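# Put the alphabet block into the child's toy box

## Task

Pick up the alphabet block and place it inside the daughter's toy box. It must stay in the box after the robot lets go, and nothing may end up fallen from or left off the table.

## Robot and tools

Robot: two six-joint arms, left_arm and right_arm, each with a two-finger gripper whose fingers can fold. Joint order in every row and every result list: shoulder pan, shoulder lift, elbow, wrist 1, wrist 2, wrist 3. Stated joint ranges in rad: pan, lift, wrist 1, wrist 2 and wrist 3 are -6.283 to 6.283, and elbow is -3.142 to 3.142.

Frames: the scene frame has its origin at table-top height, halfway between the two nominal bases. +z points up, +x points out over the table, and left_arm is on the +y side. Camera left/right is not the same as arm left/right. Base poses in the scene frame: left_arm is at (-0.020, +0.355, +0.040) m with quat_wxyz (+1.000, 0, 0, +0.027), a slight yaw. right_arm is at (+0.018, -0.346, +0.040) m with no rotation. Hand positions, velocities and wrist camera poses are reported in each arm's own base frame. Fixed cameras and the table use the scene frame.

Gripper: the fingers point along the hand's +z axis and close along its y axis. end_effector_position is the point between the pads when they are shut. The fingertips reach about 33 mm past that point when the gap is 40 mm or less, and about 9 mm past it when fully open. For a firm grip, hold the part near the fingertips. A part held deep near the palm can fold the fingers and slip. Pressing the fingertips straight down onto a surface folds them with little resistance.

Row layout, used by both execute_actions and move: one row is 18 numbers, each in [-1, 1]. The first 9 are for left_arm: six joint offsets, then gripper position, force_limit and speed. The last 9 are the same for right_arm. Send all 18 even when only one arm moves.

Joint offsets count from the Joint targets shown at the start of the action or move, not from the previous row. 1.0 equals 2.222 rad. A row asking a joint more than 0.010 rad past its range is refused.

Gripper position is absolute, not an offset:
- +1 is fully open, 140 mm.
- About -0.8 is where the pads touch.
- -1 closes until something blocks the fingers.

force_limit sets grip force. At closing speed -1 it gives roughly 14 N at -1, 40 N at 0 and 58 N at +1. speed sets how fast the fingers move: about 30 mm/s at -1, 140 at 0 and 250 at +1. A fast close grips harder. Both force_limit and speed start at +1. To leave a gripper unchanged, repeat the last three numbers sent to it.

execute_actions(actions, cameras): actions is a list of actions. Each action is a list of up to 15 rows, and each row lasts one control step of 1/30 s. If fewer rows are given, the last row repeats until all 15 steps are filled. Images come back only when actions is [] or when cameras names them. cameras can be ["all"], a list of names, or []. Camera names: cam_head_left, cam_head_right, cam_high, cam_low, cam_left_wrist, cam_right_wrist. All are 672x504.

move(target, speed, blend, stop_force, zero, blocking, cameras): plans smooth joint paths. target is one 18-number row, or a list of up to 15 rows. Every row in the list counts its offsets from the same starting Joint targets.
- speed: the top joint speed in rad/s, 0.01 to 3.14, default 0.5. Give one number, or one per target.
- blend: in rad, for rounding corners at intermediate targets. 0 means stop at each one.
- stop_force: 3 to 120 N, the same for both arms. An arm stops when the push against its motion passes this value. Use a slow speed when using it to find contact, and leave it out when lifting off a surface.
- zero: defaults to true, which re-zeroes the sensor before the move.
- blocking=false: returns early, but cannot be combined with stop_force.

The result includes a move: line. done means every joint is within 0.01 rad of target. off_target means at rest but short of target. Other words are moving, held and fault. limits=held may be added. Paths do not avoid obstacles or the other arm.

wait(seconds 0 to 10) lets time pass while the last commands hold. stop() brakes a running move, though the fingers keep moving. zoom_image(camera, region [x0, y0, x1, y1] in pixels, at most 504 by 504) enlarges part of the latest image from a camera. zero_wrist_force(arm) re-zeroes that arm's wrist sensor. finished_scene(scene=1) ends the scene for good.

Reading results:
- Joint positions, velocities and torques are in rad, rad/s and N m. Joint targets is the base for your next offsets.
- end_effector_position is in m, and orientation is quat_wxyz.
- object_status: 0 means moving, 1 means blocked while opening, 2 means blocked while closing (a grip), and 3 means it reached the commanded position or the pads met (grip uncertain). Confirm a grip by seeing 2.
- position_measured is in counts: 3 is open, 75 is about 100 mm, 139 is about 60 mm, 200 is about 20 mm, and 230 means the pads touch.
- Wrist force and torque are measured along the hand's own axes.
- Other lines to watch for: "joint sent to its limit", "joint command not followed" (the arm-clearance check stepped in), MOTOR HOT, and fault lines.

Avoid:
- Contact torque at joint load limits (130 N m for pan, lift and elbow; 24.3 N m for each wrist) and outside forces near 150 N. Either stops the arm for 10 s.
- Hard contact between the two arms, and a gripper closing on the other arm's fingers.
- Targets placed past a firm contact, which can fault an arm.
- Fast hits and drops from a height.
- Releasing a part while it is still moving.
- Anything falling off the table.
- Long holds with the arm stretched out, which heat the motors.

Each tool is called after "Emit:" in YAML: its name, and indented under it one key for each argument.

## Session

Emit:
execute_actions:
  actions: []

Scene clock: 0.00 s.
left_arm: end_effector_position=(+0.4279, +0.1852, +0.1073) position_measured=3 object_status=3 end_effector_quat_wxyz=(-0.559, +0.287, +0.742, -0.234) | right_arm: end_effector_position=(+0.8515, +0.1041, +0.1047) position_measured=3 object_status=3 end_effector_quat_wxyz=(-0.277, +0.883, +0.191, +0.327)
Joint positions: left_arm=[0.082 -0.631 0.96 -0.599 -1.518 0.78] | right_arm=[-0.311 -0.852 1.443 -2.552 -0.754 2.575]
Joint velocities: within noise
Joint torques (N m): no reading
Motor temperatures (°C): left_arm=[26 22 26 36 39 33] | right_arm=[24 27 19 30 37 28]
Wrist force (N): no reading
Wrist torque (N m): no reading
Wrist force, peak (N): no reading
Joint targets: left_arm=[0.082 -0.631 0.960 -0.599 -1.518 0.780] | right_arm=[-0.311 -0.852 1.443 -2.552 -0.754 2.575]
Tool commands: left_gripper/position=+1.0 left_gripper/force_limit=+1.0 left_gripper/speed=+1.0 right_gripper/position=+1.0 right_gripper/force_limit=+1.0 right_gripper/speed=+1.0

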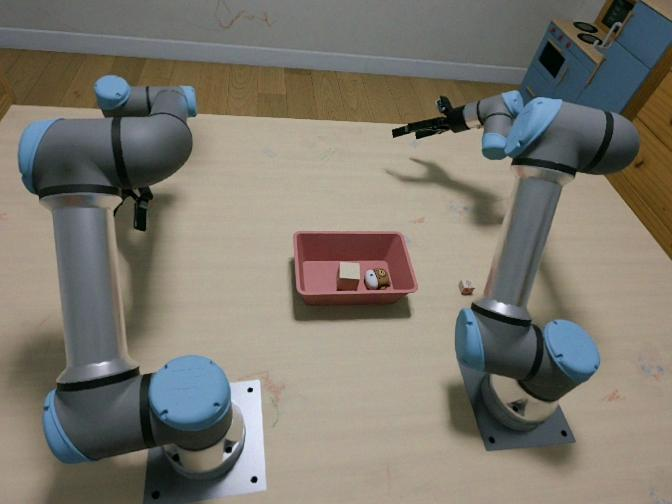

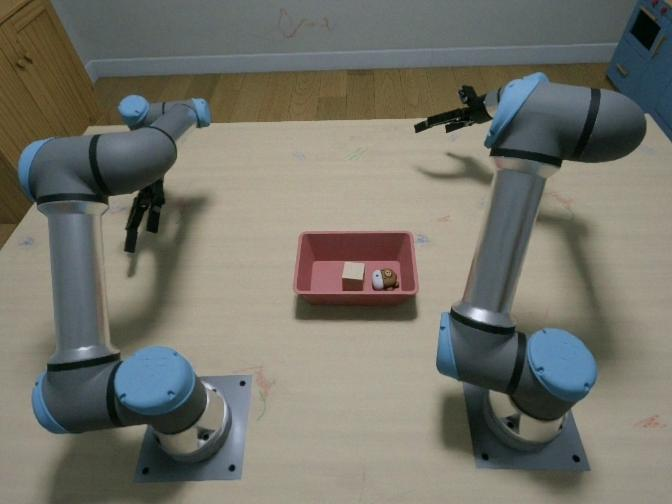

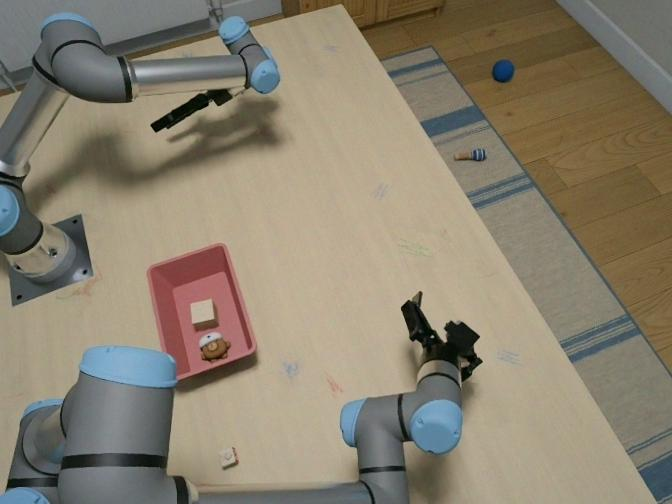

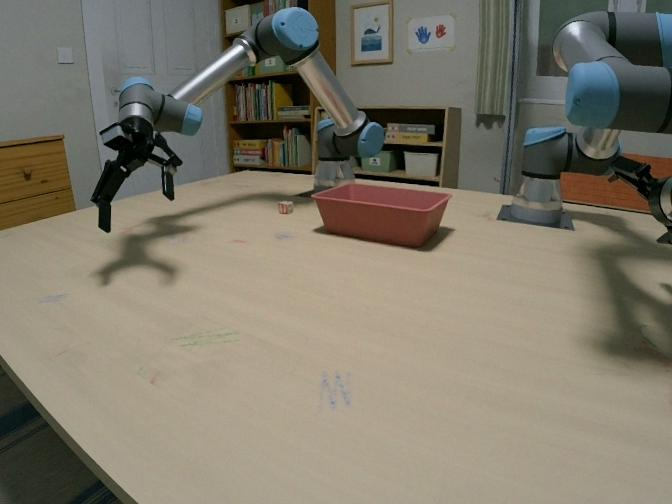

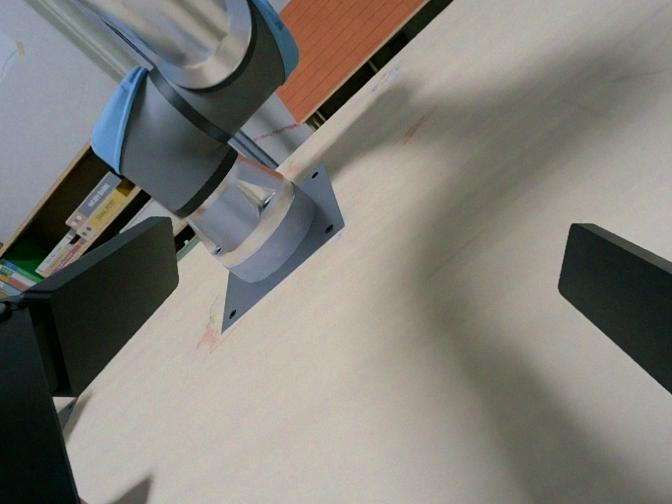

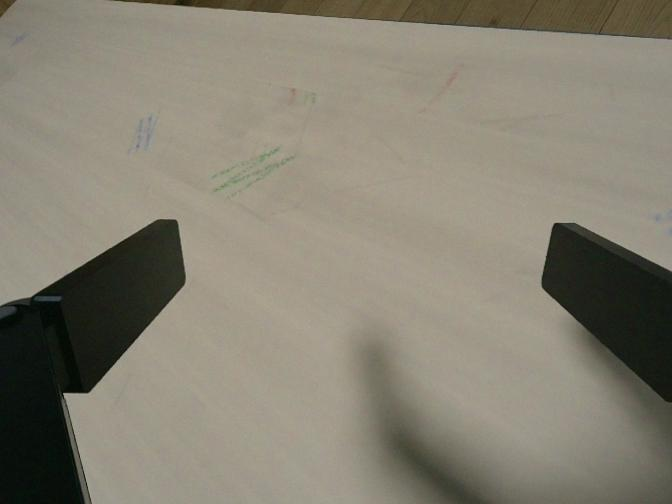

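Emit:
zoom_image:
  camera: "cam_high"
  region: [130, 340, 290, 500]

Emit:
zoom_image:
  camera: "cam_head_left"
  region: [417, 240, 517, 330]

Emit:
zoom_image:
  camera: "cam_low"
  region: [250, 170, 350, 245]

Scaled by 3.150 from the camera's 672x504 image, which has a finer 960x720 frame.

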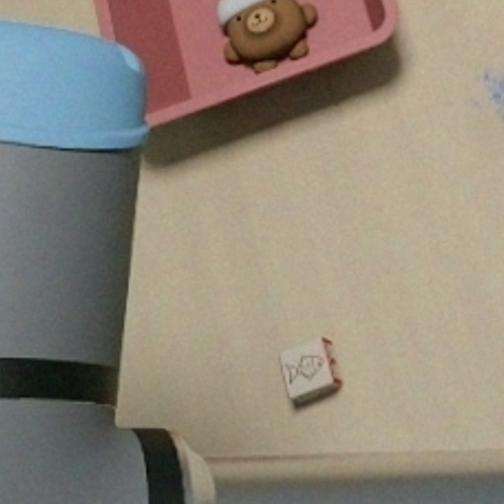

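Scaled by 5.040 from the camera's 672x504 image, which has a finer 960x720 frame.

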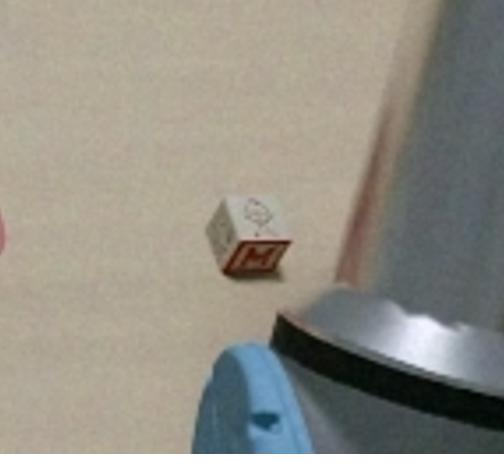

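Scaled by 5.040 from the camera's 672x504 image, which has a finer 960x720 frame.

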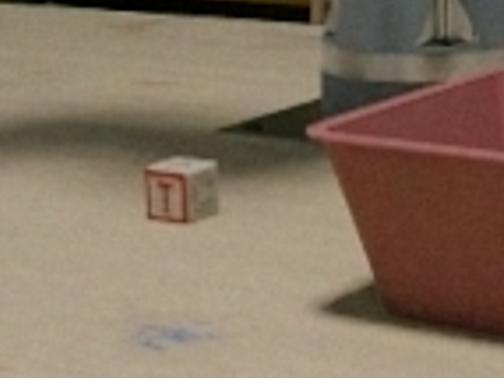

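Emit:
move:
  target: [0,0,0,0,0,0,1,1,1,-0.0302,-0.5302,0.4077,0.2979,-0.3677,0.1121,0.2,0,0]
  speed: 1.2
  cameras: ["cam_right_wrist", "cam_head_left", "cam_high", "cam_low"]

Scene clock: 184.03 s.
left_arm: end_effector_position=(+0.4279, +0.1852, +0.1073) position_measured=3 object_status=3 end_effector_quat_wxyz=(-0.559, +0.287, +0.742, -0.234) | right_arm: end_effector_position=(+0.3128, +0.0189, +0.1093) position_measured=104 object_status=3 end_effector_quat_wxyz=(+0.000, +1.000, -0.030, +0.000)
Joint positions: left_arm=[0.082 -0.631 0.96 -0.599 -1.518 0.78] | right_arm=[-0.378 -2.03 2.349 -1.89 -1.571 2.824]
Joint torques (N m): left_arm=[0.75 -53.89 -22.84 1.82 -0.17 -0.05] | right_arm=[-10.72 -14.15 -14.39 -1.14 -1.91 1.66]
Wrist force (N): left_arm=[0.1 -0.1 0.0] | right_arm=[-1.2 1.4 -0.1]
Wrist torque (N m): left_arm=[-0.01 -0.02 0.00] | right_arm=[0.25 -0.01 0.01]
Wrist force, peak (N): left_arm=[0.2 0.4 -0.5] | right_arm=[-4.6 1.6 0.5]
Joint targets: left_arm=[0.082 -0.631 0.960 -0.599 -1.518 0.780] | right_arm=[-0.378 -2.030 2.349 -1.890 -1.571 2.824]
move: done
camera_calibration:
cam_right_wrist: T_world_to_cam=[[-0.0676176, -0.997624, -0.0132316, 0.0500563], [-0.931531, 0.0583772, 0.358946, 0.250342], [-0.357321, 0.0365968, -0.933264, 0.353325], [0, 0, 0, 1]] pos_world=[0.362837, 0.0223925, 0.240549]
Images, in order (width x height): cam_head_left 672x504, cam_high 672x504, cam_low 672x504, cam_right_wrist 672x504.

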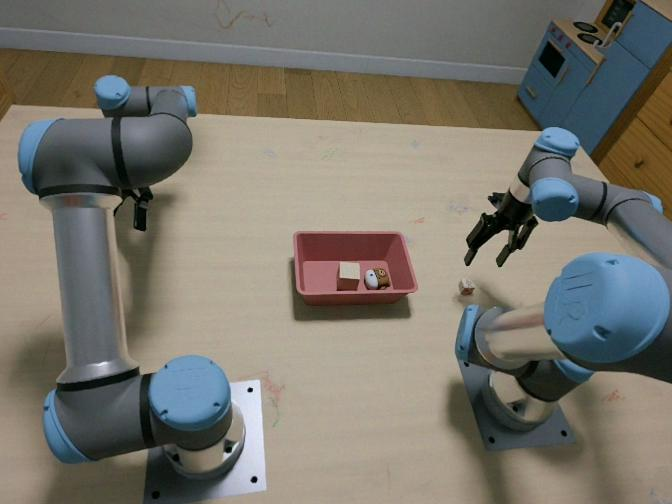

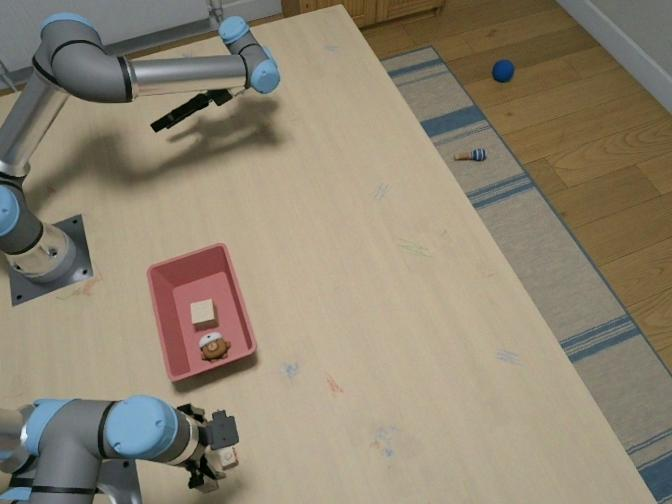

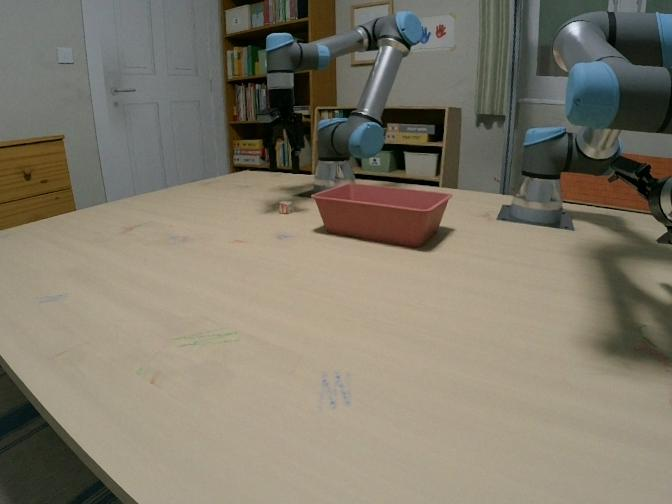

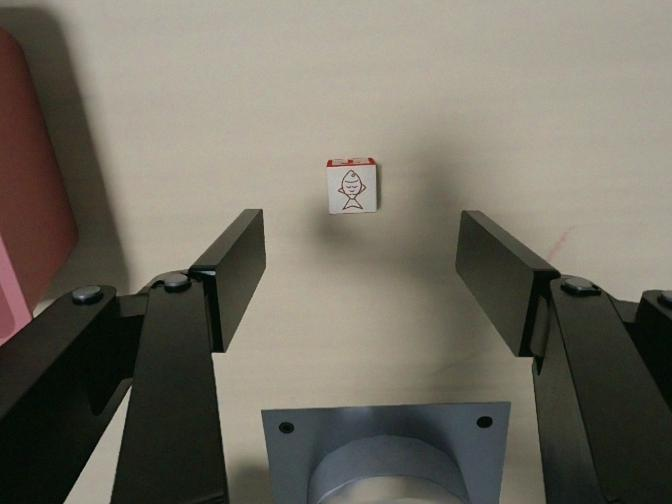

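Emit:
move:
  target:
    - [0,0,0,0,0,0,1,1,1,0,0.0888,0.0928,-0.18155,0,0,0.2,0,0]
    - [0,0,0,0,0,0,1,1,1,0,0.0888,0.0928,-0.18155,0,0,-1,-0.1,-1]
  speed: 0.45
  cameras: ["cam_right_wrist", "cam_low"]

Scene clock: 214.20 s.
left_arm: end_effector_position=(+0.4279, +0.1852, +0.1073) position_measured=3 object_status=3 end_effector_quat_wxyz=(-0.559, +0.287, +0.742, -0.234) | right_arm: end_effector_position=(+0.3128, +0.0188, +0.0025) position_measured=183 object_status=0 end_effector_quat_wxyz=(+0.000, +1.000, -0.030, +0.000)
Joint positions: left_arm=[0.082 -0.631 0.96 -0.599 -1.518 0.78] | right_arm=[-0.378 -1.833 2.556 -2.293 -1.571 2.824]
Joint torques (N m): left_arm=[1.03 -54.84 -21.99 1.87 -0.27 -0.12] | right_arm=[-9.59 0.82 -10.63 -3.8 -1.34 1.88]
Wrist force (N): left_arm=[0.2 0.0 -0.2] | right_arm=[-4.3 0.1 -13.6]
Wrist torque (N m): left_arm=[0.01 -0.04 0.00] | right_arm=[0.27 0.02 0.00]
Wrist force, peak (N): left_arm=[0.5 0.5 0.0] | right_arm=[-4.3 0.1 -13.6]
Joint targets: left_arm=[0.082 -0.631 0.960 -0.599 -1.518 0.780] | right_arm=[-0.378 -1.833 2.556 -2.293 -1.571 2.824]
move: done
camera_calibration:
cam_right_wrist: T_world_to_cam=[[-0.0676219, -0.997623, -0.0132169, 0.0485484], [-0.931451, 0.0583783, 0.359154, 0.288755], [-0.357528, 0.0365976, -0.933185, 0.253664], [0, 0, 0, 1]] pos_world=[0.362936, 0.0222925, 0.13365]
Images, in order (width x height): cam_low 672x504, cam_right_wrist 672x504.

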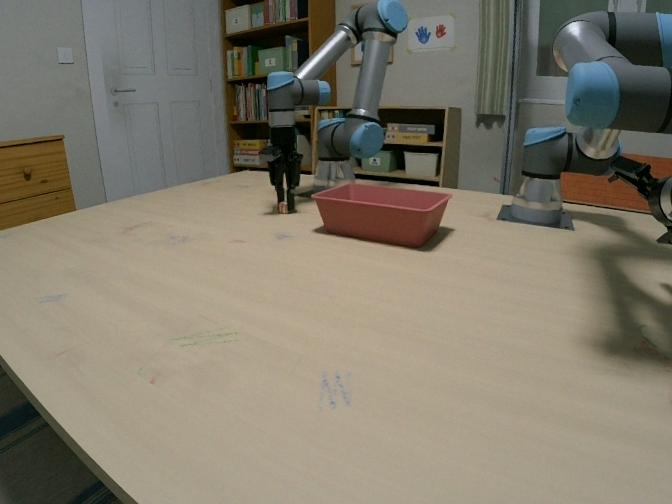

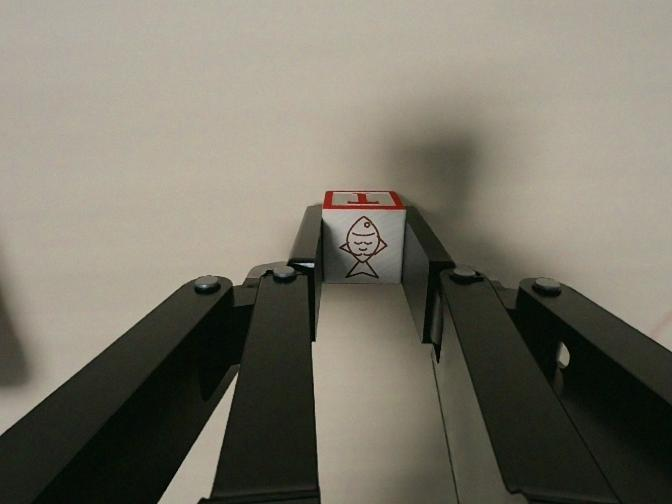

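Emit:
move:
  target: [0,0,0,0,0,0,1,1,1,0,-0.0888,-0.0928,0.18155,0,0,-1,-0.1,-1]
  speed: 0.45
  cameras: ["cam_right_wrist"]

Scene clock: 225.70 s.
left_arm: end_effector_position=(+0.4279, +0.1852, +0.1073) position_measured=3 object_status=3 end_effector_quat_wxyz=(-0.559, +0.287, +0.742, -0.234) | right_arm: end_effector_position=(+0.3128, +0.0189, +0.1093) position_measured=183 object_status=2 end_effector_quat_wxyz=(+0.000, +1.000, -0.030, +0.000)
Joint positions: left_arm=[0.082 -0.631 0.96 -0.599 -1.518 0.78] | right_arm=[-0.378 -2.03 2.349 -1.89 -1.571 2.824]
Joint torques (N m): left_arm=[0.16 -54.29 -21.03 2.07 -0.19 0.12] | right_arm=[-8.9 -14.68 -27.03 -1.3 -0.93 1.66]
Wrist force (N): left_arm=[0.1 0.2 0.1] | right_arm=[-1.2 1.3 0.0]
Wrist torque (N m): left_arm=[0.04 -0.01 0.00] | right_arm=[0.23 0.00 0.01]
Wrist force, peak (N): left_arm=[0.5 0.3 -0.3] | right_arm=[-4.3 0.3 -13.7]
Joint targets: left_arm=[0.082 -0.631 0.960 -0.599 -1.518 0.780] | right_arm=[-0.378 -2.030 2.349 -1.890 -1.571 2.824]
move: done
camera_calibration:
cam_right_wrist: T_world_to_cam=[[-0.067582, -0.997627, -0.0131313, 0.0500178], [-0.931499, 0.0583766, 0.359028, 0.250347], [-0.35741, 0.0364957, -0.933234, 0.35326], [0, 0, 0, 1]] pos_world=[0.362837, 0.0223923, 0.24045]
Images, in order (width x height): cam_right_wrist 672x504.

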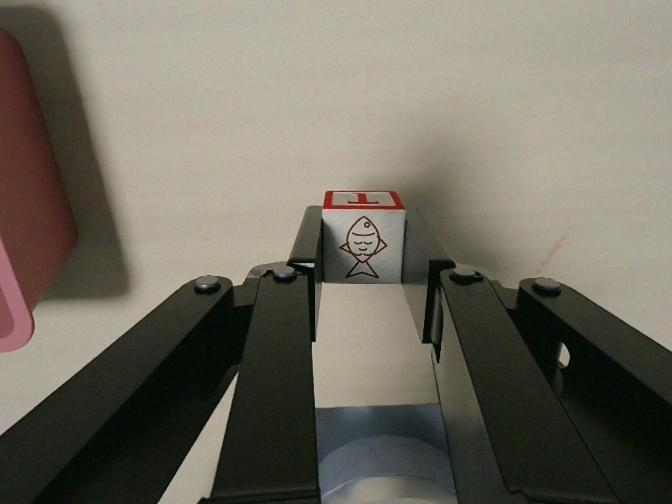

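Emit:
move:
  target:
    - [0,0,0,0,0,0,1,1,1,0,-0.0168,-0.0513,0.0682,0,0,-1,-0.1,-1]
    - [0,0,0,0,0,0,1,1,1,0.4557,0.2639,-0.2755,0.0117,0,-0.2784,-1,-0.1,-1]
    - [0,0,0,0,0,0,1,1,1,0.4557,0.3148,-0.1977,-0.1169,0,-0.2784,-1,-0.1,-1]
  speed: [0.6,0.9,0.4]
  blend: [0.1,0.1,0]
  cameras: ["cam_right_wrist", "cam_head_right", "cam_high"]

Scene clock: 251.67 s.
left_arm: end_effector_position=(+0.4279, +0.1852, +0.1073) position_measured=3 object_status=3 end_effector_quat_wxyz=(-0.559, +0.287, +0.742, -0.234) | right_arm: end_effector_position=(+0.3472, +0.4205, +0.0496) position_measured=183 object_status=2 end_effector_quat_wxyz=(+0.000, +0.707, +0.707, +0.000)
Joint positions: left_arm=[0.082 -0.631 0.96 -0.599 -1.518 0.78] | right_arm=[0.634 -1.331 1.91 -2.149 -1.571 2.205]
Joint torques (N m): left_arm=[-0.35 -54.79 -22.49 2.15 -0.39 -0.12] | right_arm=[9.82 -26.65 -12.37 -4.38 -0.25 -1.97]
Wrist force (N): left_arm=[0.4 0.1 0.1] | right_arm=[-1.0 1.7 0.1]
Wrist torque (N m): left_arm=[0.03 -0.09 0.00] | right_arm=[0.31 -0.02 0.11]
Wrist force, peak (N): left_arm=[0.6 0.1 0.1] | right_arm=[-2.5 2.8 -0.8]
Joint targets: left_arm=[0.082 -0.631 0.960 -0.599 -1.518 0.780] | right_arm=[0.634 -1.331 1.910 -2.150 -1.571 2.205]
move: done; blend cut to 0.0758 rad at target 1
camera_calibration:
cam_right_wrist: T_world_to_cam=[[0.999881, -0.00735462, -0.0135716, -0.334766], [-0.00198209, -0.933094, 0.359627, 0.374549], [-0.0153085, -0.359557, -0.932997, 0.342972], [0, 0, 0, 1]] pos_world=[0.340719, 0.470345, 0.180751]
Images, in order (width x height): cam_head_right 672x504, cam_high 672x504, cam_right_wrist 672x504.

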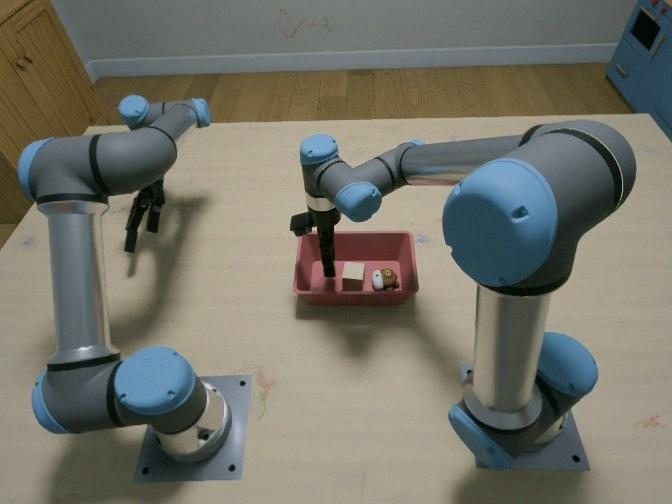

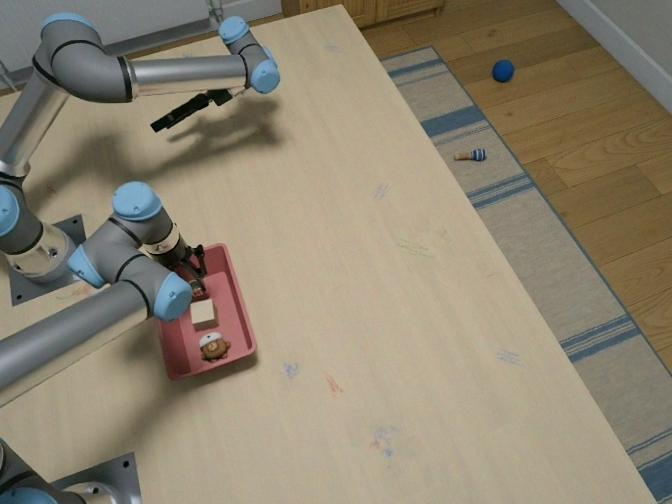

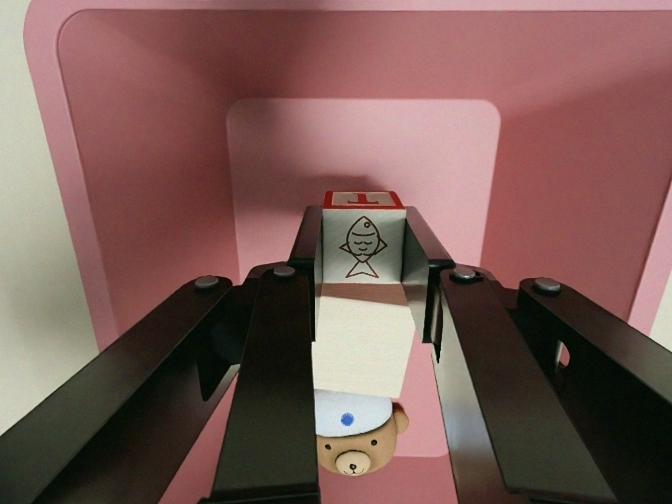

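Emit:
move:
  target: [0,0,0,0,0,0,1,1,1,0,0.0342,0.0248,-0.0590,0,0,-1,-0.1,-1]
  speed: 0.07
  stop_force: 6

Scene clock: 269.47 s.
left_arm: end_effector_position=(+0.4279, +0.1852, +0.1073) position_measured=3 object_status=3 end_effector_quat_wxyz=(-0.559, +0.287, +0.742, -0.234) | right_arm: end_effector_position=(+0.3476, +0.4208, +0.0051) position_measured=183 object_status=2 end_effector_quat_wxyz=(+0.000, +0.707, +0.707, +0.000)
Joint positions: left_arm=[0.082 -0.631 0.96 -0.599 -1.518 0.78] | right_arm=[0.634 -1.264 1.959 -2.266 -1.571 2.205]
Joint torques (N m): left_arm=[0.02 -54.03 -22.22 2.34 -0.48 -0.27] | right_arm=[5.26 -47.35 -23.89 -1.06 0.39 -1.77]
Wrist force (N): left_arm=[0.6 0.2 0.0] | right_arm=[-1.4 0.8 -0.1]
Wrist torque (N m): left_arm=[0.04 -0.12 -0.01] | right_arm=[0.11 0.06 0.07]
Wrist force, peak (N): left_arm=[0.5 0.3 -0.2] | right_arm=[-4.4 -1.7 -33.9]
Joint targets: left_arm=[0.082 -0.631 0.960 -0.599 -1.518 0.780] | right_arm=[0.634 -1.264 1.959 -2.266 -1.571 2.205]
move: contact (right_arm); right_arm: the wrist 1 is farthest, 0.015 rad from its target

Emit:
move:
  target:
    - [0,0,0,0,0,0,1,1,1,0,0,0,0,0,0,-0.1,-0.1,-1]
    - [0,0,0,0,0,0,1,1,1,0,-0.0300,-0.0222,0.0523,0,0,-0.1,-0.1,-1]
    - [0,0,0,0,0,0,1,1,1,0,-0.0808,-0.1000,0.1809,0,0,-0.1,-0.1,-1]
  speed: [0.3,0.3,0.6]
  blend: [0,0.05,0]
  cameras: ["cam_right_wrist", "cam_head_left"]

Scene clock: 283.20 s.
left_arm: end_effector_position=(+0.4279, +0.1852, +0.1073) position_measured=3 object_status=3 end_effector_quat_wxyz=(-0.559, +0.287, +0.742, -0.234) | right_arm: end_effector_position=(+0.3474, +0.4207, +0.1592) position_measured=141 object_status=3 end_effector_quat_wxyz=(+0.000, +0.707, +0.707, +0.000)
Joint positions: left_arm=[0.082 -0.631 0.96 -0.599 -1.518 0.78] | right_arm=[0.634 -1.443 1.737 -1.864 -1.571 2.205]
Joint torques (N m): left_arm=[-0.93 -54.43 -21.22 2.26 -0.45 -0.42] | right_arm=[-9.14 -42.94 -26.74 -1.17 0.28 -1.78]
Wrist force (N): left_arm=[0.2 0.0 0.1] | right_arm=[-1.3 1.1 -0.2]
Wrist torque (N m): left_arm=[0.00 -0.05 -0.01] | right_arm=[0.21 0.05 0.10]
Wrist force, peak (N): left_arm=[0.4 0.1 -0.6] | right_arm=[-1.4 0.8 -1.9]
Joint targets: left_arm=[0.082 -0.631 0.960 -0.599 -1.518 0.780] | right_arm=[0.634 -1.443 1.737 -1.864 -1.571 2.205]
move: done
camera_calibration:
cam_right_wrist: T_world_to_cam=[[0.999878, -0.00733271, -0.0137927, -0.333522], [-0.00188069, -0.933061, 0.359714, 0.335245], [-0.0155071, -0.359644, -0.932961, 0.445403], [0, 0, 0, 1]] pos_world=[0.341019, 0.470545, 0.290351]
Images, in order (width x height): cam_head_left 672x504, cam_right_wrist 672x504.

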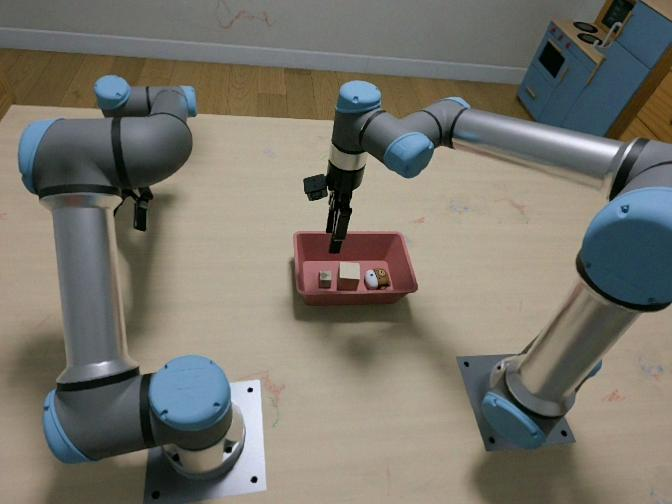

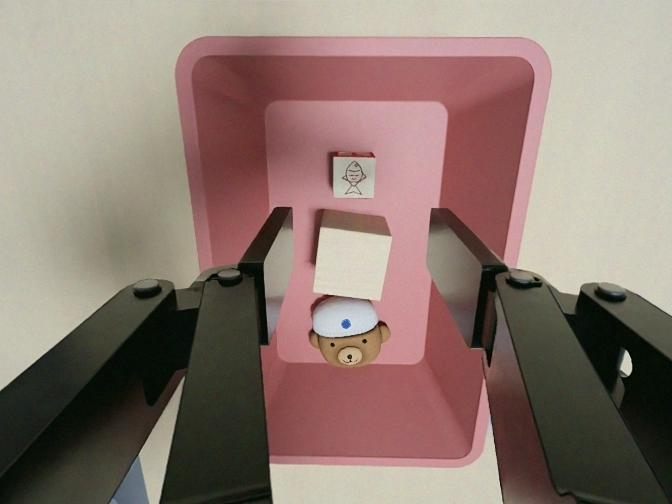

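The alphabet block is resting flat on the toy box floor, and the gripper is clear of it.

Emit:
finished_scene:

The scene is finished: the task was done.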